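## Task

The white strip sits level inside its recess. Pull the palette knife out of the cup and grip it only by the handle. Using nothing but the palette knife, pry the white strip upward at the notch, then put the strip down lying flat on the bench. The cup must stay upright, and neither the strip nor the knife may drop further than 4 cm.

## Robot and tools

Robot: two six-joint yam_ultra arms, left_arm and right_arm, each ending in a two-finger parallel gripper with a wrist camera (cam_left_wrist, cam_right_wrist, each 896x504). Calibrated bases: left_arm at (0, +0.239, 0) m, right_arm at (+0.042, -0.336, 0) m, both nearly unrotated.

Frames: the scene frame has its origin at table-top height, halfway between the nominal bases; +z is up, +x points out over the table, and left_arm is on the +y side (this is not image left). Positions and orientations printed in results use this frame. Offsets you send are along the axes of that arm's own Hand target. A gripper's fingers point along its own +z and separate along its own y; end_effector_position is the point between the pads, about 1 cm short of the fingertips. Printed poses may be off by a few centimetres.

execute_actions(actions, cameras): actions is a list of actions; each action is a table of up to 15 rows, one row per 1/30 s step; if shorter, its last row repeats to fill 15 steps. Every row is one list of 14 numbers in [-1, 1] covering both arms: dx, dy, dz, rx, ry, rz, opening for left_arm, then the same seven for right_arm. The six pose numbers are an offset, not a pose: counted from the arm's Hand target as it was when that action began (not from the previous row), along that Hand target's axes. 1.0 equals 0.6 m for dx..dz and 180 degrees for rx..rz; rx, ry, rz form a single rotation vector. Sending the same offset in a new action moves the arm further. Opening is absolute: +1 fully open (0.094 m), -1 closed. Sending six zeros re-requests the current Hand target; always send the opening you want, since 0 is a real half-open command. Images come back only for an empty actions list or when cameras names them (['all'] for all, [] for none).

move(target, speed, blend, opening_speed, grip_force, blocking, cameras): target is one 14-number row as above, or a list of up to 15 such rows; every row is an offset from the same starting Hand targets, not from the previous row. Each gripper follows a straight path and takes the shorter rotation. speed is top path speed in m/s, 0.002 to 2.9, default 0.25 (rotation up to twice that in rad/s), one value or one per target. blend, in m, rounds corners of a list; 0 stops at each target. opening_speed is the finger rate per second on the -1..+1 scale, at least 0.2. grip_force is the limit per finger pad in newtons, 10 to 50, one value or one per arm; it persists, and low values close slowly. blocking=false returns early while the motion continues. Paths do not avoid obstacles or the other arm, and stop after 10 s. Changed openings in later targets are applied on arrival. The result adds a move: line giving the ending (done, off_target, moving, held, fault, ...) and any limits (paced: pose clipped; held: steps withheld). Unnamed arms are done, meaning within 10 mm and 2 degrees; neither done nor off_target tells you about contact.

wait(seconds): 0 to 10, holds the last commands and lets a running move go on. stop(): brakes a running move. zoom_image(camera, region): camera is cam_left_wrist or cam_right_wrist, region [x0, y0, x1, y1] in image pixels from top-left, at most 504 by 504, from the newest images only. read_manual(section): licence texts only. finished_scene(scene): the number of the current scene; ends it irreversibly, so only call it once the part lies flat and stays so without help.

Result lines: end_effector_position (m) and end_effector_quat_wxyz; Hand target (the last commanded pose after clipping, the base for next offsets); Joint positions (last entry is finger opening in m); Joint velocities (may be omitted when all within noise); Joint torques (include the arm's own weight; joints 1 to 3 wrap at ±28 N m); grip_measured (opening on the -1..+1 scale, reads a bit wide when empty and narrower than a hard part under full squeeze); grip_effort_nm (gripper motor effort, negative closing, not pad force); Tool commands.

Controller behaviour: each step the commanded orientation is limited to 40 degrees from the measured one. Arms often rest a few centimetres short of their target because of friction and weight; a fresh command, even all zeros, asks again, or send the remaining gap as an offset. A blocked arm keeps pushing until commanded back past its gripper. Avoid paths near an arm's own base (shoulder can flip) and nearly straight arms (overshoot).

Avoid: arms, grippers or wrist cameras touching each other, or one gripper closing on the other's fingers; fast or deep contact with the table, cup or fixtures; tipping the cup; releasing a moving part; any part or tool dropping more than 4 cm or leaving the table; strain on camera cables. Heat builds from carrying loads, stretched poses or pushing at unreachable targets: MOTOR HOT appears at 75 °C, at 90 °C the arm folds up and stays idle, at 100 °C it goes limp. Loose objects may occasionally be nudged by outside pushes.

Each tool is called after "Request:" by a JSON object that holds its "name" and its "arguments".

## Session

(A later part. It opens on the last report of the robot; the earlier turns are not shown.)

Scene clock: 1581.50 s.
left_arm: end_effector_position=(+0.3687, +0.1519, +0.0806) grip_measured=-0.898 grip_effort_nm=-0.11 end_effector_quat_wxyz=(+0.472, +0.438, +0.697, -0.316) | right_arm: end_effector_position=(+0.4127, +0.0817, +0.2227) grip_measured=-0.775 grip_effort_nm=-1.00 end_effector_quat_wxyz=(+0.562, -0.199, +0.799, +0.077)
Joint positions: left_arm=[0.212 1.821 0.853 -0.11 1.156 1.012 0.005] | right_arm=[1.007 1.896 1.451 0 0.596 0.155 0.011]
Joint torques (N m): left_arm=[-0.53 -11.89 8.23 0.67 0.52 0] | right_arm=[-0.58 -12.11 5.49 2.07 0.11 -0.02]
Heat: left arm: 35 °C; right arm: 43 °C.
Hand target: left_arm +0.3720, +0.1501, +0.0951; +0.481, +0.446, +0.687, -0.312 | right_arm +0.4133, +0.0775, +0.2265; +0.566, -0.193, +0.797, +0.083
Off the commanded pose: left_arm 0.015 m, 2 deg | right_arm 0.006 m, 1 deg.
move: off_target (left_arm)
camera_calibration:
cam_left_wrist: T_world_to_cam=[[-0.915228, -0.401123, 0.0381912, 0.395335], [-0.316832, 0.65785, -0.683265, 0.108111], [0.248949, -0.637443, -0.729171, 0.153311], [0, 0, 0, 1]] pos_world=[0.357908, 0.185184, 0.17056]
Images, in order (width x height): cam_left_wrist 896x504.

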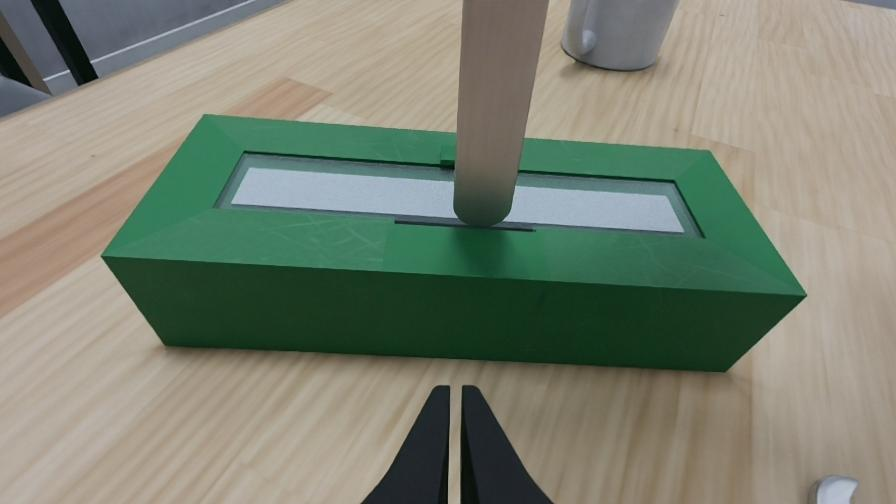

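Request:
{"name": "move", "arguments": {"target": [0,0,0,0,0,0,-0.9,0.0062,0.0006,0.0023,0,0,0,-1], "speed": 0.03}}

Request:
{"name": "move", "arguments": {"target": [0,0,0,0,0,0,-0.9,0.0047,0.0004,0.0017,0,0,0,-1], "speed": 0.03, "cameras": ["cam_left_wrist"]}}

Request:
{"name": "zoom_image", "arguments": {"camera": "cam_left_wrist", "region": [420, 180, 540, 260]}}

Scene clock: 1592.83 s.
left_arm: end_effector_position=(+0.3687, +0.1519, +0.0806) grip_measured=-0.898 grip_effort_nm=-0.11 end_effector_quat_wxyz=(+0.472, +0.438, +0.697, -0.316) | right_arm: end_effector_position=(+0.4126, +0.0814, +0.2203) grip_measured=-0.775 grip_effort_nm=-1.00 end_effector_quat_wxyz=(+0.563, -0.198, +0.799, +0.078)
Joint positions: left_arm=[0.212 1.821 0.853 -0.11 1.156 1.012 0.005] | right_arm=[1.007 1.896 1.439 0.015 0.596 0.155 0.011]
Joint torques (N m): left_arm=[-0.57 -11.86 8.23 0.67 0.52 -0.01] | right_arm=[-0.58 -11.81 5.49 2.07 0.11 -0.02]
Heat: left arm: 35 °C; right arm: 43 °C.
Hand target: left_arm +0.3720, +0.1501, +0.0951; +0.481, +0.446, +0.687, -0.312 | right_arm +0.4133, +0.0775, +0.2226; +0.566, -0.193, +0.797, +0.083
Off the commanded pose: left_arm 0.015 m, 2 deg | right_arm 0.005 m, 1 deg.
move: off_target (left_arm)

Scene clock: 1593.73 s.
left_arm: end_effector_position=(+0.3687, +0.1519, +0.0806) grip_measured=-0.898 grip_effort_nm=-0.11 end_effector_quat_wxyz=(+0.472, +0.438, +0.697, -0.316) | right_arm: end_effector_position=(+0.4124, +0.0812, +0.2185) grip_measured=-0.775 grip_effort_nm=-1.00 end_effector_quat_wxyz=(+0.564, -0.198, +0.798, +0.079)
Joint positions: left_arm=[0.212 1.821 0.853 -0.11 1.156 1.012 0.005] | right_arm=[1.007 1.896 1.429 0.027 0.596 0.155 0.011]
Joint torques (N m): left_arm=[-0.54 -11.93 8.24 0.66 0.51 0] | right_arm=[-0.57 -11.58 5.49 2.13 0.11 -0.03]
Heat: left arm: 35 °C; right arm: 43 °C.
Hand target: left_arm +0.3720, +0.1501, +0.0951; +0.481, +0.446, +0.687, -0.312 | right_arm +0.4133, +0.0775, +0.2196; +0.566, -0.193, +0.797, +0.083
Off the commanded pose: left_arm 0.015 m, 2 deg | right_arm 0.004 m, 1 deg.
move: off_target (left_arm)
camera_calibration:
cam_left_wrist: T_world_to_cam=[[-0.915228, -0.401123, 0.0381912, 0.395335], [-0.316832, 0.65785, -0.683265, 0.108111], [0.248949, -0.637443, -0.729171, 0.153311], [0, 0, 0, 1]] pos_world=[0.357908, 0.185184, 0.17056]
Images, in order (width x height): cam_left_wrist 896x504.

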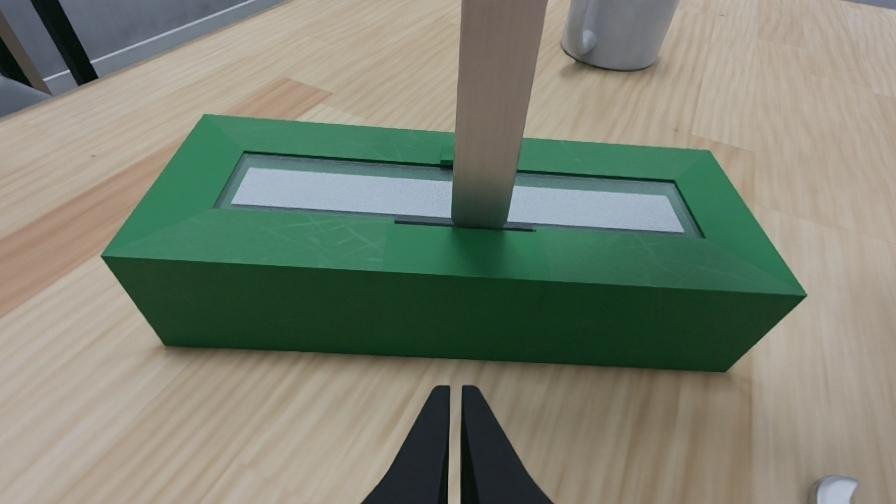

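Scaled by 4.200.

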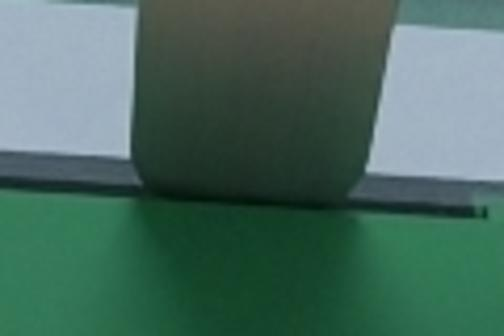

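Request:
{"name": "move", "arguments": {"target": [0,0,0,0,0,0,-0.9,0.0062,0.0006,0.0023,0,0,0,-1], "speed": 0.03}}

Request:
{"name": "move", "arguments": {"target": [0,0,0,0,0,0,-0.9,0.0062,0.0006,0.0023,0,0,0,-1], "speed": 0.03}}

Request:
{"name": "move", "arguments": {"target": [0,0,0,0,0,0,-0.9,0.0062,0.0006,0.0023,0,0,0,-1], "speed": 0.03, "cameras": ["cam_left_wrist"]}}

Request:
{"name": "zoom_image", "arguments": {"camera": "cam_left_wrist", "region": [420, 180, 540, 260]}}

Scene clock: 1602.47 s.
left_arm: end_effector_position=(+0.3687, +0.1519, +0.0806) grip_measured=-0.898 grip_effort_nm=-0.11 end_effector_quat_wxyz=(+0.472, +0.438, +0.697, -0.316) | right_arm: end_effector_position=(+0.4122, +0.0809, +0.2164) grip_measured=-0.775 grip_effort_nm=-1.00 end_effector_quat_wxyz=(+0.565, -0.197, +0.798, +0.080)
Joint positions: left_arm=[0.212 1.821 0.853 -0.11 1.156 1.012 0.005] | right_arm=[1.007 1.896 1.418 0.042 0.596 0.155 0.011]
Joint torques (N m): left_arm=[-0.57 -11.92 8.21 0.67 0.51 -0.02] | right_arm=[-0.57 -11.23 5.45 2.1 0.11 -0.01]
Heat: left arm: 36 °C; right arm: 43 °C.
Hand target: left_arm +0.3720, +0.1501, +0.0951; +0.481, +0.446, +0.687, -0.312 | right_arm +0.4133, +0.0775, +0.2155; +0.566, -0.193, +0.797, +0.083
Off the commanded pose: left_arm 0.015 m, 2 deg | right_arm 0.004 m, 1 deg.
move: off_target (left_arm)

Scene clock: 1603.37 s.
left_arm: end_effector_position=(+0.3687, +0.1519, +0.0806) grip_measured=-0.898 grip_effort_nm=-0.11 end_effector_quat_wxyz=(+0.472, +0.438, +0.697, -0.316) | right_arm: end_effector_position=(+0.4121, +0.0806, +0.2145) grip_measured=-0.775 grip_effort_nm=-1.00 end_effector_quat_wxyz=(+0.566, -0.196, +0.797, +0.081)
Joint positions: left_arm=[0.212 1.821 0.853 -0.11 1.156 1.012 0.005] | right_arm=[1.007 1.896 1.407 0.057 0.596 0.155 0.011]
Joint torques (N m): left_arm=[-0.53 -11.88 8.24 0.67 0.51 0] | right_arm=[-0.58 -10.86 5.45 2.1 0.11 -0.03]
Heat: left arm: 36 °C; right arm: 43 °C.
Hand target: left_arm +0.3720, +0.1501, +0.0951; +0.481, +0.446, +0.687, -0.312 | right_arm +0.4133, +0.0775, +0.2116; +0.566, -0.193, +0.797, +0.083
Off the commanded pose: left_arm 0.015 m, 2 deg | right_arm 0.004 m, 0 deg.
move: off_target (left_arm)

Scene clock: 1604.27 s.
left_arm: end_effector_position=(+0.3687, +0.1519, +0.0806) grip_measured=-0.898 grip_effort_nm=-0.11 end_effector_quat_wxyz=(+0.472, +0.438, +0.697, -0.316) | right_arm: end_effector_position=(+0.4119, +0.0803, +0.2126) grip_measured=-0.775 grip_effort_nm=-1.00 end_effector_quat_wxyz=(+0.567, -0.195, +0.796, +0.082)
Joint positions: left_arm=[0.212 1.821 0.853 -0.11 1.156 1.012 0.005] | right_arm=[1.007 1.896 1.396 0.072 0.596 0.155 0.011]
Joint torques (N m): left_arm=[-0.5 -11.88 8.2 0.67 0.5 0.01] | right_arm=[-0.57 -10.5 5.44 2.1 0.11 -0.01]
Heat: left arm: 36 °C; right arm: 43 °C.
Hand target: left_arm +0.3720, +0.1501, +0.0951; +0.481, +0.446, +0.687, -0.312 | right_arm +0.4133, +0.0775, +0.2076; +0.566, -0.193, +0.797, +0.083
Off the commanded pose: left_arm 0.015 m, 2 deg | right_arm 0.006 m, 0 deg.
move: off_target (left_arm)
camera_calibration:
cam_left_wrist: T_world_to_cam=[[-0.915228, -0.401123, 0.0381912, 0.395335], [-0.316832, 0.65785, -0.683265, 0.108111], [0.248949, -0.637443, -0.729171, 0.153311], [0, 0, 0, 1]] pos_world=[0.357908, 0.185184, 0.17056]
Images, in order (width x height): cam_left_wrist 896x504.

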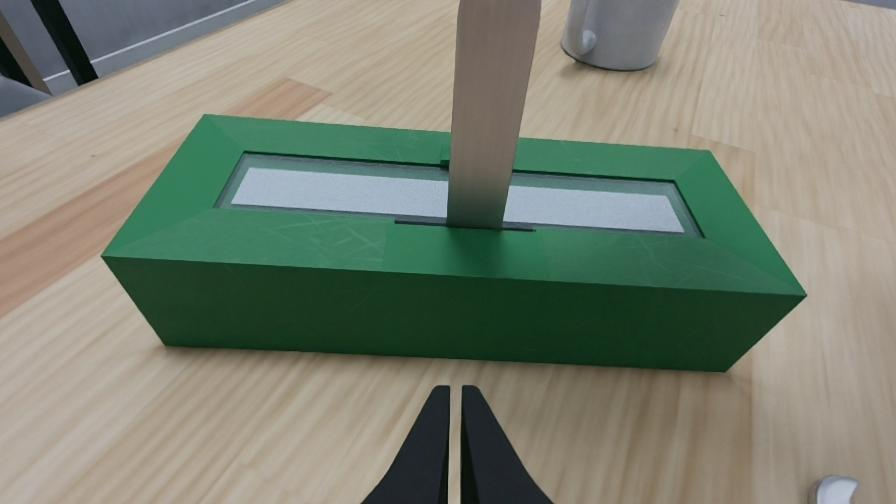

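Scaled by 4.200.

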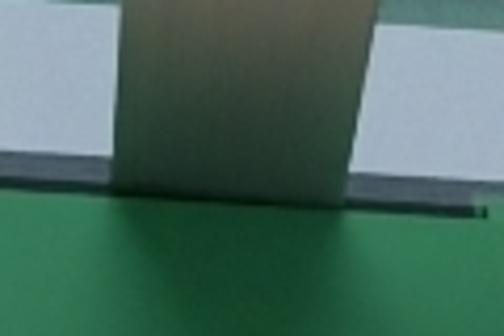

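Request:
{"name": "move", "arguments": {"target": [0,0,0,0,0,0,-0.9,0.0062,0.0006,0.0023,0,0,0,-1], "speed": 0.03}}

Request:
{"name": "move", "arguments": {"target": [0,0,0,0,0,0,-0.9,0.0062,0.0006,0.0023,0,0,0,-1], "speed": 0.03}}

Request:
{"name": "move", "arguments": {"target": [0,0,0,0,0,0,-0.9,0.0062,0.0006,0.0023,0,0,0,-1], "speed": 0.03, "cameras": ["cam_left_wrist"]}}

Request:
{"name": "zoom_image", "arguments": {"camera": "cam_left_wrist", "region": [390, 150, 570, 270]}}

Scene clock: 1610.80 s.
left_arm: end_effector_position=(+0.3687, +0.1519, +0.0806) grip_measured=-0.898 grip_effort_nm=-0.11 end_effector_quat_wxyz=(+0.472, +0.438, +0.697, -0.316) | right_arm: end_effector_position=(+0.4118, +0.0801, +0.2109) grip_measured=-0.775 grip_effort_nm=-1.00 end_effector_quat_wxyz=(+0.568, -0.194, +0.795, +0.083)
Joint positions: left_arm=[0.212 1.821 0.853 -0.11 1.156 1.012 0.005] | right_arm=[1.007 1.896 1.386 0.086 0.596 0.155 0.011]
Joint torques (N m): left_arm=[-0.55 -11.92 8.24 0.67 0.51 -0.01] | right_arm=[-0.55 -10.14 5.37 2.12 0.1 -0.01]
Heat: left arm: 36 °C; right arm: 42 °C.
Hand target: left_arm +0.3720, +0.1501, +0.0951; +0.481, +0.446, +0.687, -0.312 | right_arm +0.4133, +0.0775, +0.2036; +0.566, -0.193, +0.797, +0.083
Off the commanded pose: left_arm 0.015 m, 2 deg | right_arm 0.008 m, 0 deg.
move: off_target (left_arm)

Scene clock: 1611.53 s.
left_arm: end_effector_position=(+0.3687, +0.1519, +0.0806) grip_measured=-0.898 grip_effort_nm=-0.11 end_effector_quat_wxyz=(+0.472, +0.438, +0.697, -0.316) | right_arm: end_effector_position=(+0.4118, +0.0802, +0.2105) grip_measured=-0.775 grip_effort_nm=-1.00 end_effector_quat_wxyz=(+0.570, -0.194, +0.794, +0.084)
Joint positions: left_arm=[0.212 1.821 0.853 -0.11 1.156 1.012 0.005] | right_arm=[1.007 1.896 1.378 0.101 0.596 0.152 0.011]
Joint torques (N m): left_arm=[-0.54 -11.88 8.23 0.68 0.51 -0.01] | right_arm=[-0.55 -9.76 5.22 2.09 0.1 0.01]
Heat: left arm: 36 °C; right arm: 42 °C.
Hand target: left_arm +0.3720, +0.1501, +0.0951; +0.481, +0.446, +0.687, -0.312 | right_arm +0.4133, +0.0775, +0.1996; +0.566, -0.193, +0.797, +0.083
Off the commanded pose: left_arm 0.015 m, 2 deg | right_arm 0.011 m, 1 deg.
move: off_target (left_arm, right_arm)

Scene clock: 1612.30 s.
left_arm: end_effector_position=(+0.3687, +0.1519, +0.0806) grip_measured=-0.898 grip_effort_nm=-0.11 end_effector_quat_wxyz=(+0.472, +0.438, +0.697, -0.316) | right_arm: end_effector_position=(+0.4121, +0.0801, +0.2103) grip_measured=-0.775 grip_effort_nm=-1.00 end_effector_quat_wxyz=(+0.573, -0.192, +0.792, +0.085)
Joint positions: left_arm=[0.212 1.821 0.853 -0.11 1.156 1.012 0.005] | right_arm=[1.007 1.896 1.37 0.118 0.598 0.148 0.011]
Joint torques (N m): left_arm=[-0.55 -11.89 8.17 0.68 0.53 -0.01] | right_arm=[-0.61 -9.39 5.04 2.11 0.08 0.04]
Heat: left arm: 36 °C; right arm: 42 °C.
Hand target: left_arm +0.3720, +0.1501, +0.0951; +0.481, +0.446, +0.687, -0.312 | right_arm +0.4133, +0.0775, +0.1957; +0.566, -0.193, +0.797, +0.083
Off the commanded pose: left_arm 0.015 m, 2 deg | right_arm 0.015 m, 1 deg.
move: off_target (left_arm, right_arm)
camera_calibration:
cam_left_wrist: T_world_to_cam=[[-0.915228, -0.401123, 0.0381912, 0.395335], [-0.316832, 0.65785, -0.683265, 0.108111], [0.248949, -0.637443, -0.729171, 0.153311], [0, 0, 0, 1]] pos_world=[0.357908, 0.185184, 0.17056]
Images, in order (width x height): cam_left_wrist 896x504.

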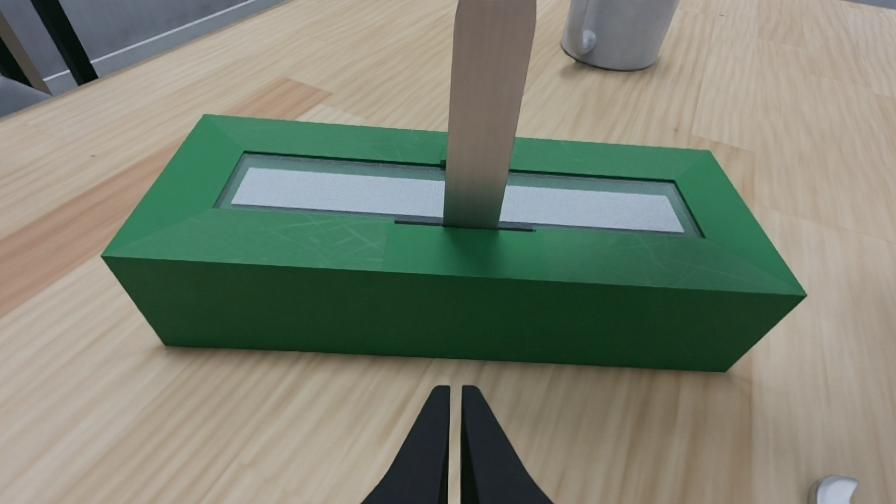

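Scaled by 2.800.

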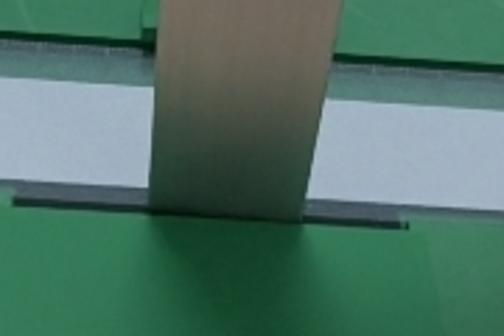

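Request:
{"name": "move", "arguments": {"target": [0,0,0,0,0,0,-0.9,-0.0075,0.0510,-0.0030,0.0165,0,-0.0472,-1], "speed": 0.04, "cameras": ["cam_left_wrist"]}}

Request:
{"name": "zoom_image", "arguments": {"camera": "cam_left_wrist", "region": [390, 150, 570, 270]}}

Scene clock: 1653.53 s.
left_arm: end_effector_position=(+0.3687, +0.1519, +0.0806) grip_measured=-0.898 grip_effort_nm=-0.11 end_effector_quat_wxyz=(+0.472, +0.438, +0.697, -0.316) | right_arm: end_effector_position=(+0.4014, +0.0995, +0.2069) grip_measured=-0.775 grip_effort_nm=-1.00 end_effector_quat_wxyz=(+0.584, -0.229, +0.778, +0.027)
Joint positions: left_arm=[0.212 1.821 0.853 -0.11 1.156 1.012 0.005] | right_arm=[1.069 1.965 1.449 0.086 0.707 0.05 0.011]
Joint torques (N m): left_arm=[-0.51 -11.89 8.25 0.67 0.51 0] | right_arm=[0.58 -8.53 8.83 1.62 0.23 -0.01]
Heat: left arm: 36 °C; right arm: 41 °C.
Hand target: left_arm +0.3720, +0.1501, +0.0951; +0.481, +0.446, +0.687, -0.312 | right_arm +0.4006, +0.1058, +0.1979; +0.575, -0.237, +0.783, +0.020
Off the commanded pose: left_arm 0.015 m, 2 deg | right_arm 0.011 m, 2 deg.
move: off_target (left_arm, right_arm)
camera_calibration:
cam_left_wrist: T_world_to_cam=[[-0.915228, -0.401123, 0.0381912, 0.395335], [-0.316832, 0.65785, -0.683265, 0.108111], [0.248949, -0.637443, -0.729171, 0.153311], [0, 0, 0, 1]] pos_world=[0.357908, 0.185184, 0.17056]
Images, in order (width x height): cam_left_wrist 896x504.

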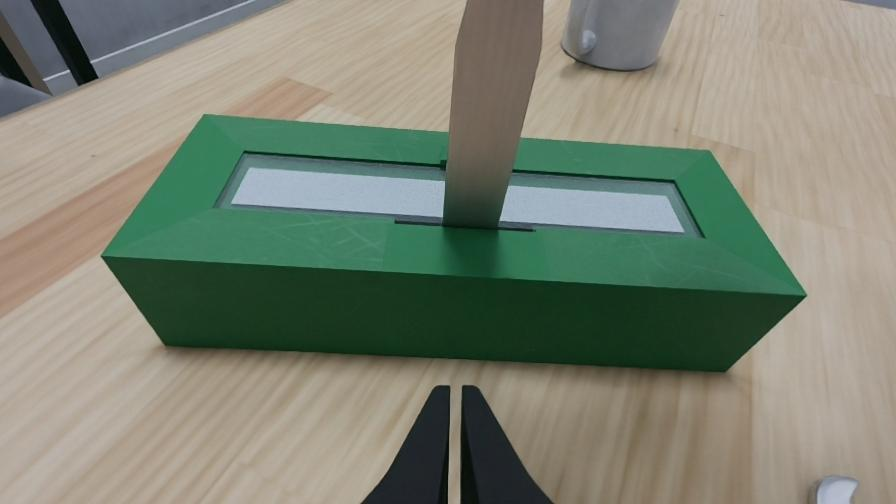

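Scaled by 2.800.

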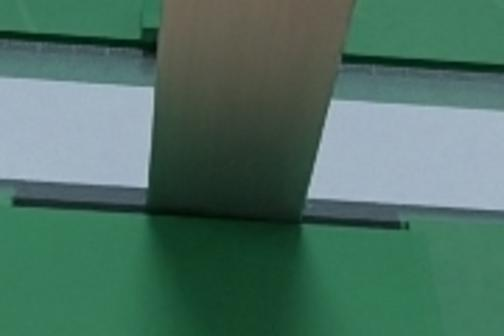

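Request:
{"name": "move", "arguments": {"target": [0,0,0,0,0,0,-0.9,0.0037,0.0380,0.0018,0.0147,0,-0.0419,-1], "speed": 0.04, "cameras": ["cam_left_wrist"]}}

Request:
{"name": "zoom_image", "arguments": {"camera": "cam_left_wrist", "region": [390, 150, 570, 270]}}

Scene clock: 1667.13 s.
left_arm: end_effector_position=(+0.3687, +0.1519, +0.0806) grip_measured=-0.898 grip_effort_nm=-0.11 end_effector_quat_wxyz=(+0.472, +0.438, +0.697, -0.316) | right_arm: end_effector_position=(+0.3934, +0.1190, +0.1995) grip_measured=-0.775 grip_effort_nm=-1.00 end_effector_quat_wxyz=(+0.589, -0.267, +0.762, -0.030)
Joint positions: left_arm=[0.212 1.821 0.853 -0.11 1.156 1.012 0.005] | right_arm=[1.119 2.047 1.535 0.059 0.798 -0.053 0.011]
Joint torques (N m): left_arm=[-0.54 -11.89 8.25 0.67 0.51 -0.01] | right_arm=[0.59 -9.11 8.81 1.59 0.26 0]
Heat: left arm: 36 °C; right arm: 41 °C.
Hand target: left_arm +0.3720, +0.1501, +0.0951; +0.481, +0.446, +0.687, -0.312 | right_arm +0.3921, +0.1256, +0.1900; +0.581, -0.275, +0.766, -0.036
Off the commanded pose: left_arm 0.015 m, 2 deg | right_arm 0.012 m, 1 deg.
move: off_target (left_arm, right_arm)
camera_calibration:
cam_left_wrist: T_world_to_cam=[[-0.915228, -0.401123, 0.0381912, 0.395335], [-0.316832, 0.65785, -0.683265, 0.108111], [0.248949, -0.637443, -0.729171, 0.153311], [0, 0, 0, 1]] pos_world=[0.357908, 0.185184, 0.17056]
Images, in order (width x height): cam_left_wrist 896x504.

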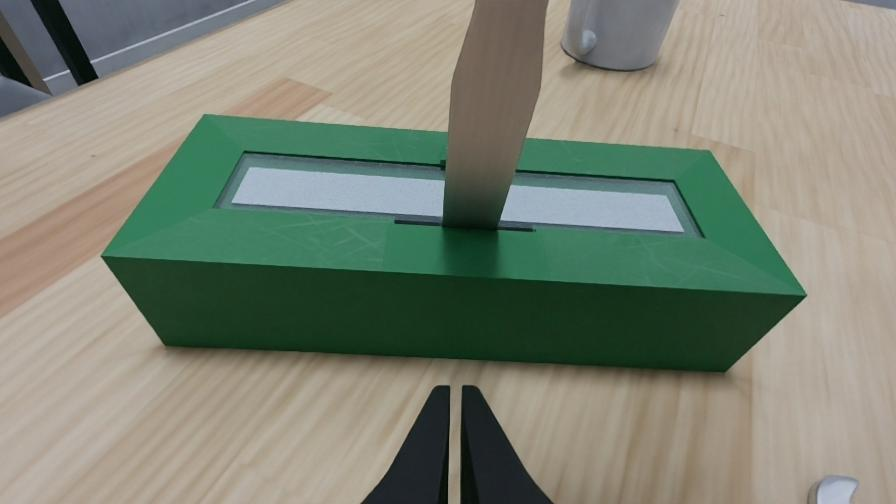

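Scaled by 2.800.

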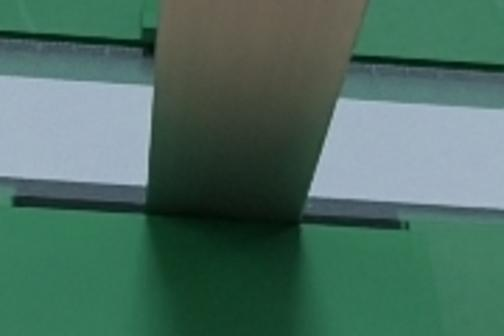

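Request:
{"name": "move", "arguments": {"target": [0,0,0,0,0,0,-0.9,0.0047,0.0382,0.0018,0.0156,0,-0.0446,-1], "speed": 0.04, "cameras": ["cam_left_wrist"]}}

Request:
{"name": "zoom_image", "arguments": {"camera": "cam_left_wrist", "region": [360, 130, 570, 270]}}

Scene clock: 1685.53 s.
left_arm: end_effector_position=(+0.3687, +0.1519, +0.0806) grip_measured=-0.898 grip_effort_nm=-0.11 end_effector_quat_wxyz=(+0.472, +0.438, +0.697, -0.316) | right_arm: end_effector_position=(+0.3854, +0.1379, +0.1886) grip_measured=-0.775 grip_effort_nm=-1.00 end_effector_quat_wxyz=(+0.591, -0.306, +0.741, -0.089)
Joint positions: left_arm=[0.212 1.821 0.853 -0.11 1.156 1.012 0.005] | right_arm=[1.164 2.136 1.617 0.05 0.884 -0.168 0.011]
Joint torques (N m): left_arm=[-0.58 -11.9 8.25 0.68 0.51 0] | right_arm=[0.58 -9.72 8.76 1.57 0.32 0.02]
Heat: left arm: 36 °C; right arm: 41 °C.
Hand target: left_arm +0.3720, +0.1501, +0.0951; +0.481, +0.446, +0.687, -0.312 | right_arm +0.3840, +0.1439, +0.1787; +0.583, -0.313, +0.743, -0.095
Off the commanded pose: left_arm 0.015 m, 2 deg | right_arm 0.012 m, 1 deg.
move: off_target (left_arm, right_arm)
camera_calibration:
cam_left_wrist: T_world_to_cam=[[-0.915228, -0.401123, 0.0381912, 0.395335], [-0.316832, 0.65785, -0.683265, 0.108111], [0.248949, -0.637443, -0.729171, 0.153311], [0, 0, 0, 1]] pos_world=[0.357908, 0.185184, 0.17056]
Images, in order (width x height): cam_left_wrist 896x504.

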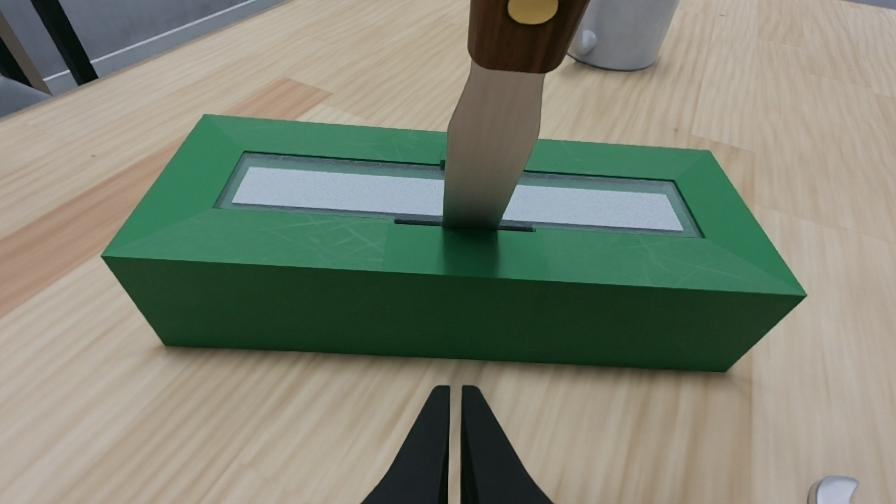

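Scaled by 2.400.

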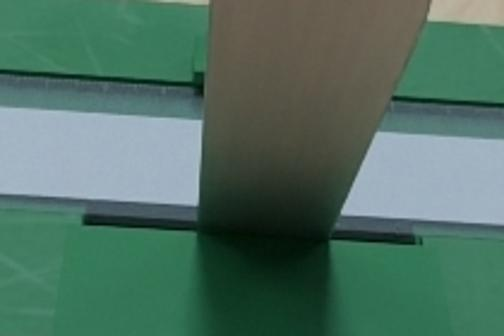

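Request:
{"name": "move", "arguments": {"target": [0,0,0,0,0,0,-0.9,0.0048,0.0377,0.0018,0.0147,0,-0.0419,-1], "speed": 0.04, "cameras": ["cam_left_wrist"]}}

Request:
{"name": "zoom_image", "arguments": {"camera": "cam_left_wrist", "region": [360, 130, 570, 270]}}

Scene clock: 1702.70 s.
left_arm: end_effector_position=(+0.3691, +0.1551, +0.0770) grip_measured=-0.898 grip_effort_nm=-0.11 end_effector_quat_wxyz=(+0.465, +0.432, +0.707, -0.312) | right_arm: end_effector_position=(+0.3842, +0.1439, +0.1839) grip_measured=-0.776 grip_effort_nm=-1.00 end_effector_quat_wxyz=(+0.595, -0.315, +0.725, -0.149)
Joint positions: left_arm=[0.216 1.821 0.853 -0.12 1.136 1.005 0.005] | right_arm=[1.19 2.208 1.686 0.05 0.991 -0.252 0.011]
Joint torques (N m): left_arm=[-0.9 -11.84 8.25 0.76 0.69 0.08] | right_arm=[1.48 -9.17 8.39 1.62 -0.01 -0.28]
Heat: left arm: 36 °C; right arm: 39 °C.
Hand target: left_arm +0.3720, +0.1501, +0.0951; +0.481, +0.446, +0.687, -0.312 | right_arm +0.3766, +0.1602, +0.1646; +0.583, -0.348, +0.719, -0.151
Off the commanded pose: left_arm 0.019 m, 3 deg | right_arm 0.026 m, 4 deg.
move: off_target (left_arm, right_arm)
camera_calibration:
cam_left_wrist: T_world_to_cam=[[-0.907527, -0.416875, 0.0510893, 0.395597], [-0.341171, 0.660788, -0.668552, 0.111021], [0.244943, -0.624159, -0.741908, 0.153054], [0, 0, 0, 1]] pos_world=[0.359403, 0.187083, 0.167565]
Images, in order (width x height): cam_left_wrist 896x504.

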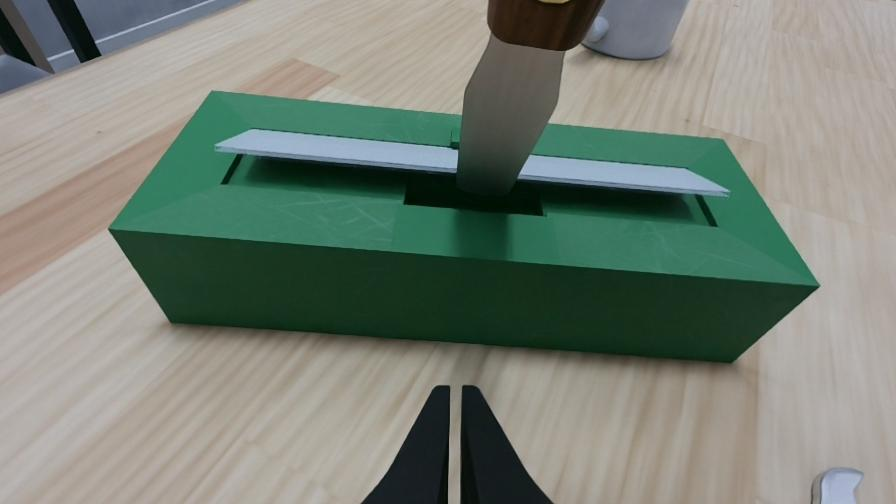

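Scaled by 2.400.

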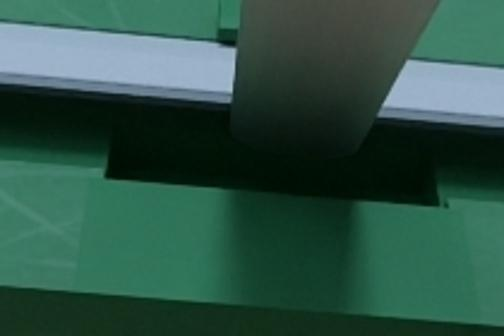

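Request:
{"name": "move", "arguments": {"target": [[0,0,0,0,0,0,-0.9,-0.0063,-0.0435,-0.0020,0.0134,-0.0005,0.0183,-1],[0.0568,0.0007,-0.0682,0,0,0,-0.9,-0.0063,-0.0435,-0.0020,0.0134,-0.0005,0.0183,-1]], "speed": [0.08,0.06], "cameras": ["all"]}}

Scene clock: 1749.50 s.
left_arm: end_effector_position=(+0.3495, +0.1962, +0.0747) grip_measured=-0.898 grip_effort_nm=-0.11 end_effector_quat_wxyz=(+0.475, +0.449, +0.695, -0.299) | right_arm: end_effector_position=(+0.3843, +0.1438, +0.1843) grip_measured=-0.776 grip_effort_nm=-1.00 end_effector_quat_wxyz=(+0.595, -0.314, +0.725, -0.148)
Joint positions: left_arm=[0.366 1.854 0.919 -0.472 1.187 1.405 0.005] | right_arm=[1.19 2.208 1.686 0.052 0.993 -0.251 0.011]
Joint torques (N m): left_arm=[0.18 -7.06 7.97 0.3 0.76 0.16] | right_arm=[-0.05 -12.9 6.64 1.72 0.25 -0.06]
Heat: left arm: 36 °C; right arm: 38 °C.
Hand target: left_arm +0.3520, +0.1961, +0.0770; +0.481, +0.446, +0.687, -0.312 | right_arm +0.3842, +0.1439, +0.1839; +0.595, -0.315, +0.725, -0.149
Off the commanded pose: left_arm 0.003 m, 2 deg | right_arm 0.000 m, 0 deg.
move: done
camera_calibration:
cam_left_wrist: T_world_to_cam=[[-0.915544, -0.402212, 0.00218953, 0.398664], [-0.299194, 0.677389, -0.672032, 0.0580391], [0.268816, -0.61593, -0.740519, 0.171691], [0, 0, 0, 1]] pos_world=[0.336206, 0.226782, 0.165272]
cam_right_wrist: T_world_to_cam=[[0.273887, -0.754783, 0.596061, -0.106961], [-0.506128, -0.640114, -0.578004, 0.429594], [0.817814, -0.143375, -0.557336, -0.103156], [0, 0, 0, 1]] pos_world=[0.331087, 0.179467, 0.25457]

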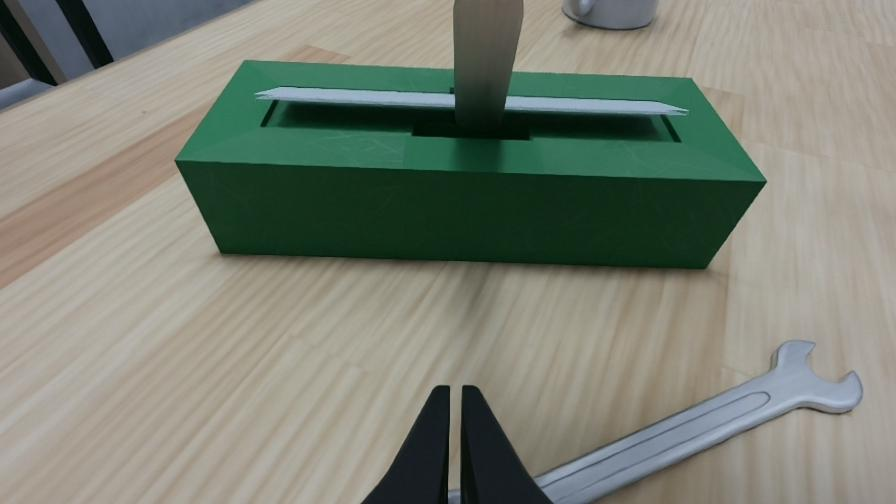

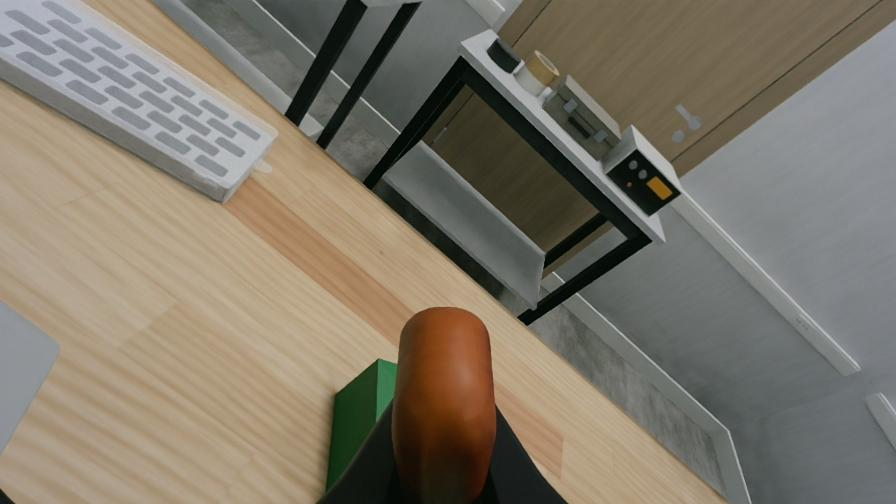

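Request:
{"name": "zoom_image", "arguments": {"camera": "cam_left_wrist", "region": [230, 60, 470, 180]}}

Request:
{"name": "zoom_image", "arguments": {"camera": "cam_left_wrist", "region": [470, 60, 710, 180]}}

Scaled by 2.100.

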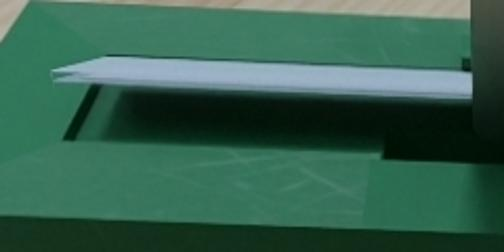

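Scaled by 2.100.

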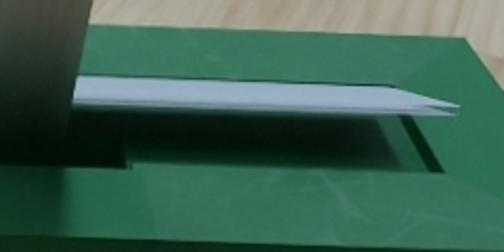

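Request:
{"name": "move", "arguments": {"target": [0,0,0,0,0,0,-0.9,-0.0154,-0.0118,-0.0050,0,0,0,-1], "speed": 0.04, "cameras": ["cam_left_wrist"]}}

Request:
{"name": "zoom_image", "arguments": {"camera": "cam_left_wrist", "region": [230, 40, 710, 190]}}

Scene clock: 1804.90 s.
left_arm: end_effector_position=(+0.3488, +0.1960, +0.0746) grip_measured=-0.898 grip_effort_nm=-0.11 end_effector_quat_wxyz=(+0.474, +0.449, +0.695, -0.300) | right_arm: end_effector_position=(+0.3838, +0.1430, +0.1818) grip_measured=-0.776 grip_effort_nm=-1.00 end_effector_quat_wxyz=(+0.591, -0.319, +0.725, -0.152)
Joint positions: left_arm=[0.366 1.854 0.919 -0.477 1.187 1.409 0.005] | right_arm=[1.19 2.208 1.686 0.036 0.99 -0.252 0.011]
Joint torques (N m): left_arm=[0.2 -6.93 8.14 0.27 0.76 0.13] | right_arm=[-0.05 -14.15 8.59 1.49 0.28 -0.06]
Heat: left arm: 33 °C; right arm: 38 °C.
Hand target: left_arm +0.3519, +0.1960, +0.0770; +0.481, +0.446, +0.687, -0.312 | right_arm +0.3842, +0.1439, +0.1959; +0.595, -0.315, +0.725, -0.149
Off the commanded pose: left_arm 0.004 m, 2 deg | right_arm 0.014 m, 1 deg.
move: off_target (right_arm)
camera_calibration:
cam_left_wrist: T_world_to_cam=[[-0.916207, -0.400692, 0.00335765, 0.39772], [-0.298889, 0.677799, -0.671755, 0.0576868], [0.266891, -0.61647, -0.740766, 0.172464], [0, 0, 0, 1]] pos_world=[0.335607, 0.226582, 0.165171]
Images, in order (width x height): cam_left_wrist 896x504.

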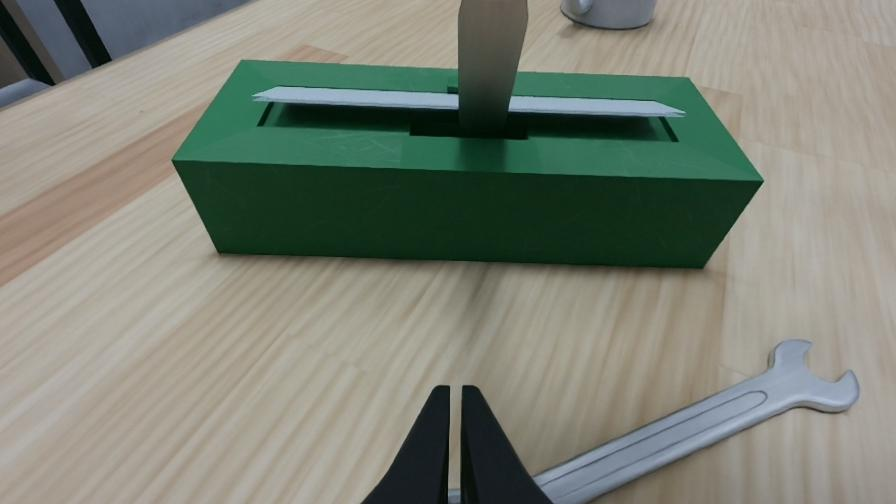

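Scaled by 1.050.

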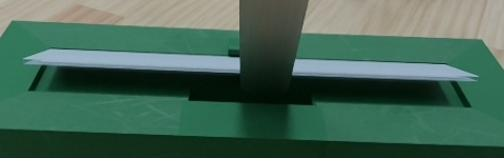

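Request:
{"name": "move", "arguments": {"target": [0,0,0,0,0,0,-0.9,-0.0090,-0.0069,-0.0029,0,0,0,-1], "speed": 0.03}}

Scene clock: 1808.77 s.
left_arm: end_effector_position=(+0.3488, +0.1960, +0.0746) grip_measured=-0.898 grip_effort_nm=-0.11 end_effector_quat_wxyz=(+0.474, +0.449, +0.695, -0.300) | right_arm: end_effector_position=(+0.3837, +0.1437, +0.1833) grip_measured=-0.776 grip_effort_nm=-1.00 end_effector_quat_wxyz=(+0.588, -0.323, +0.725, -0.153)
Joint positions: left_arm=[0.366 1.854 0.919 -0.477 1.187 1.41 0.005] | right_arm=[1.19 2.208 1.699 0.014 0.987 -0.252 0.011]
Joint torques (N m): left_arm=[0.18 -6.94 8.14 0.28 0.76 0.13] | right_arm=[-0.05 -14.84 8.94 1.49 0.34 -0.06]
Heat: left arm: 33 °C; right arm: 38 °C.
Hand target: left_arm +0.3520, +0.1961, +0.0770; +0.481, +0.446, +0.687, -0.312 | right_arm +0.3842, +0.1440, +0.2030; +0.595, -0.315, +0.725, -0.149
Off the commanded pose: left_arm 0.004 m, 2 deg | right_arm 0.020 m, 1 deg.
move: off_target (right_arm)

Request:
{"name": "move", "arguments": {"target": [0,0,0,0,0,0,-0.9,-0.0077,-0.0059,-0.0025,0,0,0,-1], "speed": 0.03, "cameras": ["cam_left_wrist"]}}

Request:
{"name": "zoom_image", "arguments": {"camera": "cam_left_wrist", "region": [230, 40, 710, 190]}}

Scene clock: 1814.37 s.
left_arm: end_effector_position=(+0.3488, +0.1960, +0.0746) grip_measured=-0.898 grip_effort_nm=-0.11 end_effector_quat_wxyz=(+0.474, +0.449, +0.695, -0.300) | right_arm: end_effector_position=(+0.3837, +0.1441, +0.1856) grip_measured=-0.776 grip_effort_nm=-1.00 end_effector_quat_wxyz=(+0.585, -0.327, +0.726, -0.156)
Joint positions: left_arm=[0.366 1.854 0.919 -0.477 1.187 1.41 0.005] | right_arm=[1.19 2.208 1.715 -0.011 0.986 -0.252 0.011]
Joint torques (N m): left_arm=[0.2 -6.9 8.2 0.26 0.75 0.13] | right_arm=[-0.03 -15.34 8.96 1.49 0.34 -0.05]
Heat: left arm: 33 °C; right arm: 38 °C.
Hand target: left_arm +0.3520, +0.1961, +0.0770; +0.481, +0.446, +0.687, -0.312 | right_arm +0.3842, +0.1440, +0.2091; +0.595, -0.315, +0.725, -0.148
Off the commanded pose: left_arm 0.004 m, 2 deg | right_arm 0.023 m, 2 deg.
move: off_target (right_arm)
camera_calibration:
cam_left_wrist: T_world_to_cam=[[-0.91628, -0.400529, 0.00289115, 0.397785], [-0.298486, 0.67799, -0.671741, 0.057506], [0.267091, -0.616365, -0.740781, 0.172376], [0, 0, 0, 1]] pos_world=[0.335607, 0.226582, 0.165172]
Images, in order (width x height): cam_left_wrist 896x504.

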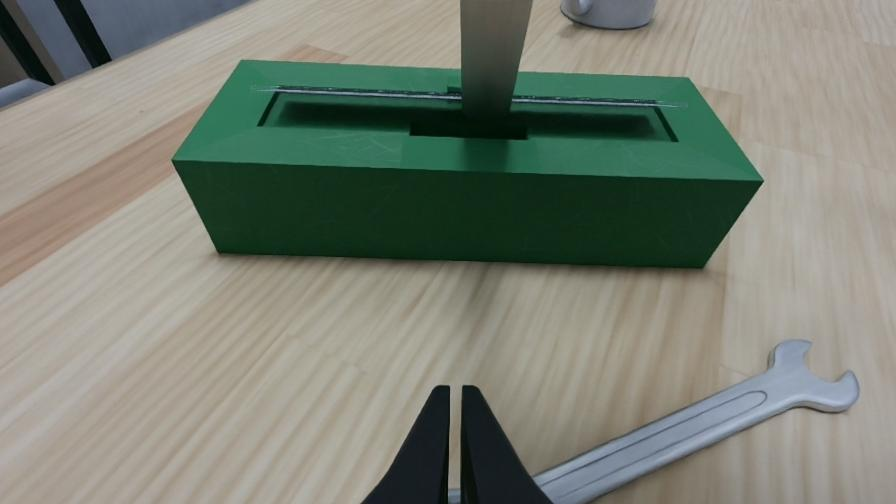

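Scaled by 1.050.

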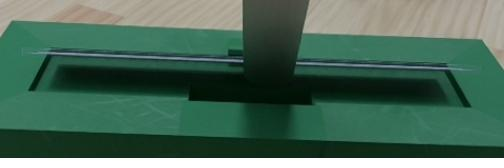

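Request:
{"name": "move", "arguments": {"target": [0,0,0,0,0,0,-0.9,-0.0064,-0.0049,-0.0021,0,0,0,-1], "speed": 0.03, "cameras": ["cam_left_wrist"]}}

Request:
{"name": "zoom_image", "arguments": {"camera": "cam_left_wrist", "region": [230, 40, 710, 190]}}

Scene clock: 1820.40 s.
left_arm: end_effector_position=(+0.3488, +0.1960, +0.0746) grip_measured=-0.898 grip_effort_nm=-0.11 end_effector_quat_wxyz=(+0.474, +0.449, +0.695, -0.300) | right_arm: end_effector_position=(+0.3839, +0.1445, +0.1881) grip_measured=-0.776 grip_effort_nm=-1.00 end_effector_quat_wxyz=(+0.584, -0.328, +0.726, -0.157)
Joint positions: left_arm=[0.366 1.854 0.919 -0.477 1.187 1.41 0.005] | right_arm=[1.19 2.208 1.728 -0.029 0.986 -0.253 0.011]
Joint torques (N m): left_arm=[0.17 -6.94 8.14 0.27 0.75 0.14] | right_arm=[-0.06 -15.72 8.98 1.53 0.34 -0.05]
Heat: left arm: 33 °C; right arm: 38 °C.
Hand target: left_arm +0.3520, +0.1961, +0.0770; +0.481, +0.446, +0.687, -0.312 | right_arm +0.3842, +0.1440, +0.2140; +0.595, -0.315, +0.725, -0.149
Off the commanded pose: left_arm 0.004 m, 2 deg | right_arm 0.026 m, 2 deg.
move: off_target (right_arm)
camera_calibration:
cam_left_wrist: T_world_to_cam=[[-0.91628, -0.400529, 0.00289115, 0.397785], [-0.298486, 0.67799, -0.671741, 0.057506], [0.267091, -0.616365, -0.740781, 0.172376], [0, 0, 0, 1]] pos_world=[0.335607, 0.226582, 0.165172]
Images, in order (width x height): cam_left_wrist 896x504.

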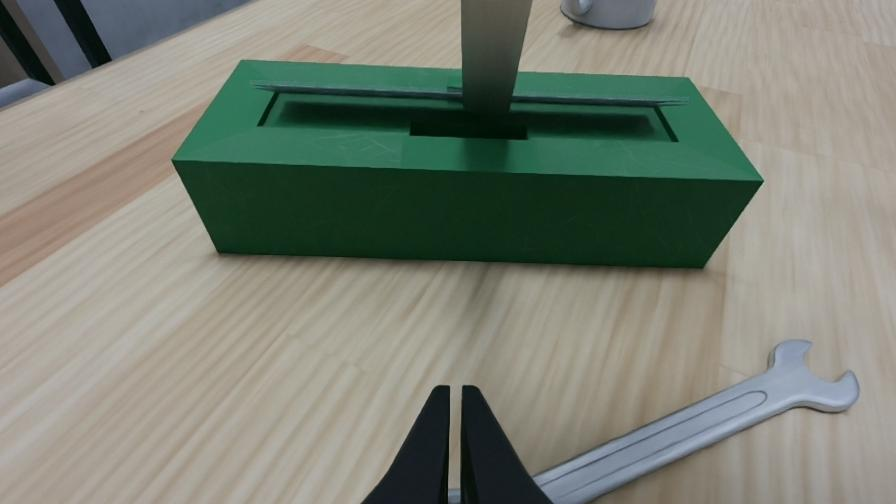

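Scaled by 1.050.

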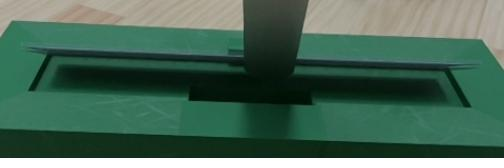

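Request:
{"name": "zoom_image", "arguments": {"camera": "cam_left_wrist", "region": [235, 60, 355, 140]}}

Request:
{"name": "zoom_image", "arguments": {"camera": "cam_left_wrist", "region": [400, 60, 560, 160]}}

Scaled by 4.200.

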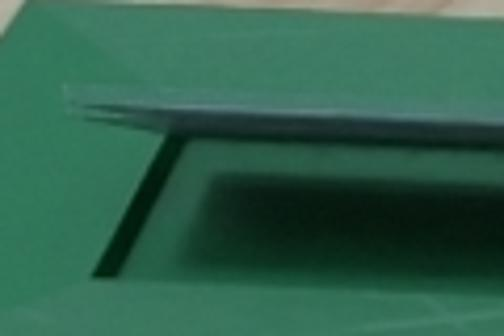

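Scaled by 3.150.

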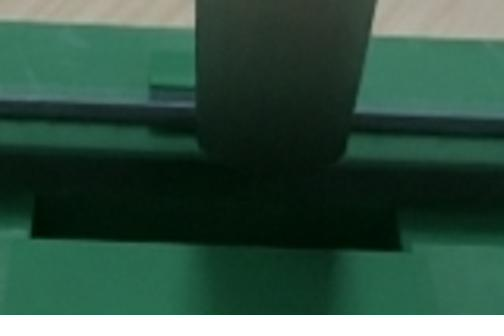

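Request:
{"name": "move", "arguments": {"target": [0,0,0,0,0,0,-0.9,0.0128,0.0098,0.0042,0,0,0,-1], "speed": 0.03, "cameras": ["cam_left_wrist"]}}

Scene clock: 1869.10 s.
left_arm: end_effector_position=(+0.3488, +0.1960, +0.0746) grip_measured=-0.898 grip_effort_nm=-0.11 end_effector_quat_wxyz=(+0.474, +0.449, +0.695, -0.300) | right_arm: end_effector_position=(+0.3838, +0.1444, +0.1881) grip_measured=-0.776 grip_effort_nm=-1.00 end_effector_quat_wxyz=(+0.584, -0.329, +0.726, -0.158)
Joint positions: left_arm=[0.366 1.854 0.919 -0.477 1.187 1.41 0.005] | right_arm=[1.19 2.208 1.728 -0.03 0.986 -0.253 0.011]
Joint torques (N m): left_arm=[0.21 -6.94 8.18 0.27 0.76 0.13] | right_arm=[-0.06 -14.84 7.17 1.83 0.35 -0.03]
Heat: left arm: 32 °C; right arm: 39 °C.
Hand target: left_arm +0.3520, +0.1961, +0.0770; +0.481, +0.446, +0.687, -0.312 | right_arm +0.3842, +0.1440, +0.2040; +0.595, -0.315, +0.725, -0.149
Off the commanded pose: left_arm 0.004 m, 2 deg | right_arm 0.016 m, 2 deg.
move: off_target (right_arm)
camera_calibration:
cam_left_wrist: T_world_to_cam=[[-0.91628, -0.400529, 0.00289115, 0.397785], [-0.298486, 0.67799, -0.671741, 0.057506], [0.267091, -0.616365, -0.740781, 0.172376], [0, 0, 0, 1]] pos_world=[0.335607, 0.226582, 0.165172]
Images, in order (width x height): cam_left_wrist 896x504.

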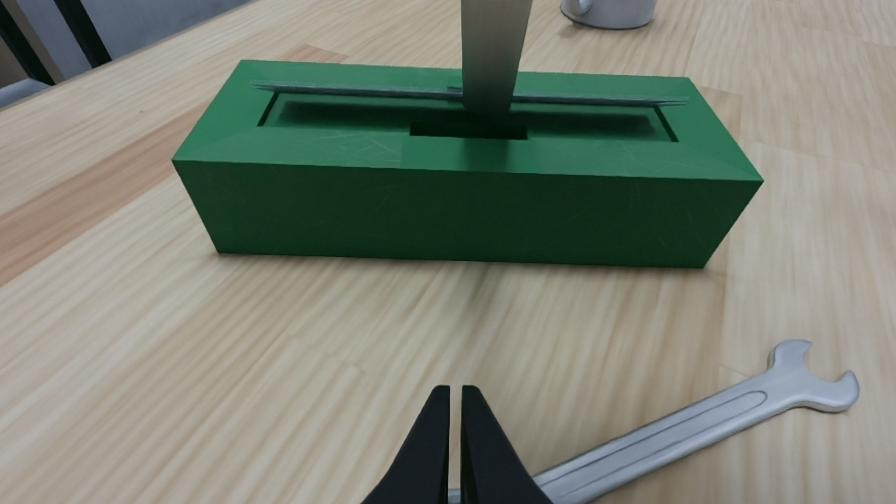

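Request:
{"name": "move", "arguments": {"target": [[0.0080,0.0007,-0.0512,0,0,0,-0.575,0,0,0,0,0,0,-1],[-0.1208,0.0967,0.0102,-0.0419,0.0537,-0.4949,-0.575,0,0,0,0,0,0,-1]], "speed": [0.1,0.2], "cameras": ["all"]}}

Scene clock: 1936.43 s.
left_arm: end_effector_position=(+0.4141, +0.1940, +0.1453) grip_measured=-0.577 grip_effort_nm=0.13 end_effector_quat_wxyz=(+0.108, -0.168, +0.854, -0.480) | right_arm: end_effector_position=(+0.3838, +0.1444, +0.1881) grip_measured=-0.776 grip_effort_nm=-1.00 end_effector_quat_wxyz=(+0.584, -0.329, +0.726, -0.158)
Joint positions: left_arm=[0.261 1.891 1.4 -0.835 1.01 -0.26 0.02] | right_arm=[1.19 2.208 1.728 -0.03 0.986 -0.253 0.011]
Joint torques (N m): left_arm=[-0.64 -8.61 9.92 0.37 0.47 -0.06] | right_arm=[-0.03 -14.84 7.17 1.82 0.34 -0.04]
Heat: left arm: 33 °C; right arm: 40 °C.
Hand target: left_arm +0.4174, +0.1919, +0.1430; +0.096, -0.171, +0.853, -0.483 | right_arm +0.3842, +0.1440, +0.2040; +0.595, -0.315, +0.725, -0.149
Off the commanded pose: left_arm 0.005 m, 1 deg | right_arm 0.016 m, 2 deg.
move: off_target (right_arm)
camera_calibration:
cam_left_wrist: T_world_to_cam=[[0.181385, -0.464837, 0.866618, -0.110948], [-0.979207, -0.00396672, 0.202823, 0.412988], [-0.0908418, -0.885387, -0.455891, 0.365107], [0, 0, 0, 1]] pos_world=[0.457693, 0.273327, 0.178835]
cam_right_wrist: T_world_to_cam=[[0.288996, -0.729801, 0.619574, -0.122408], [-0.511217, -0.664834, -0.544659, 0.431171], [0.809407, -0.159333, -0.565221, -0.0936056], [0, 0, 0, 1]] pos_world=[0.331562, 0.182409, 0.257774]

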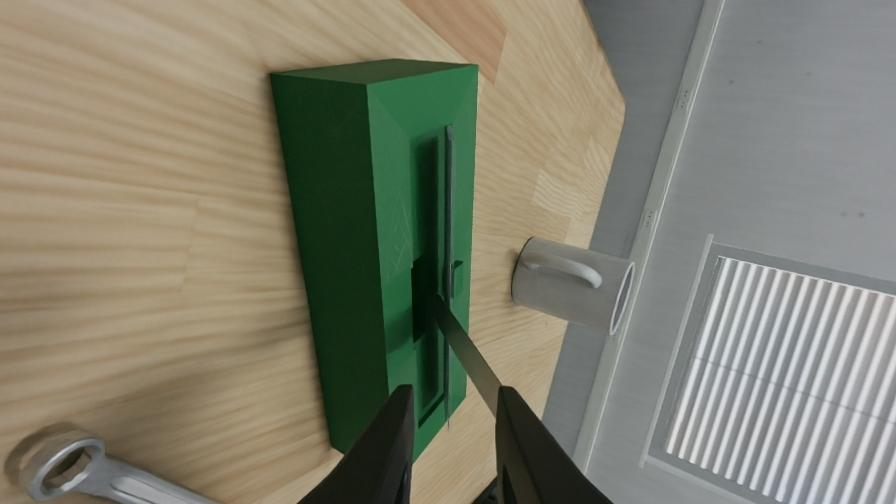

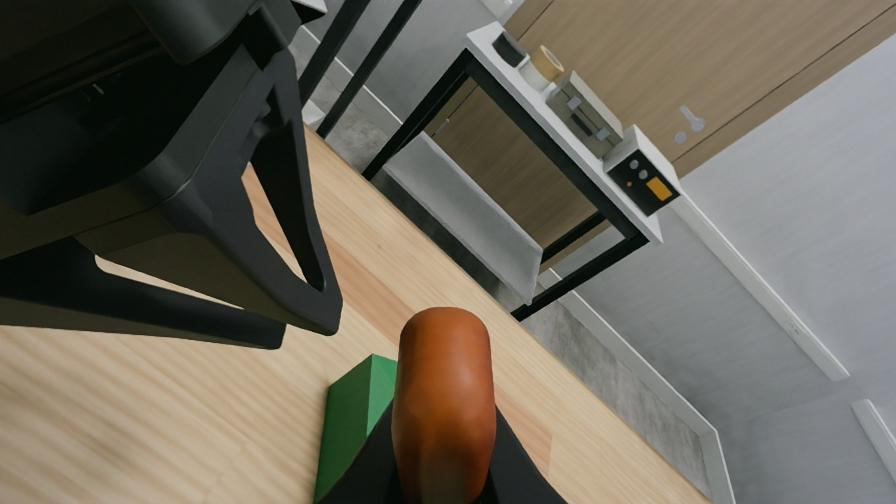

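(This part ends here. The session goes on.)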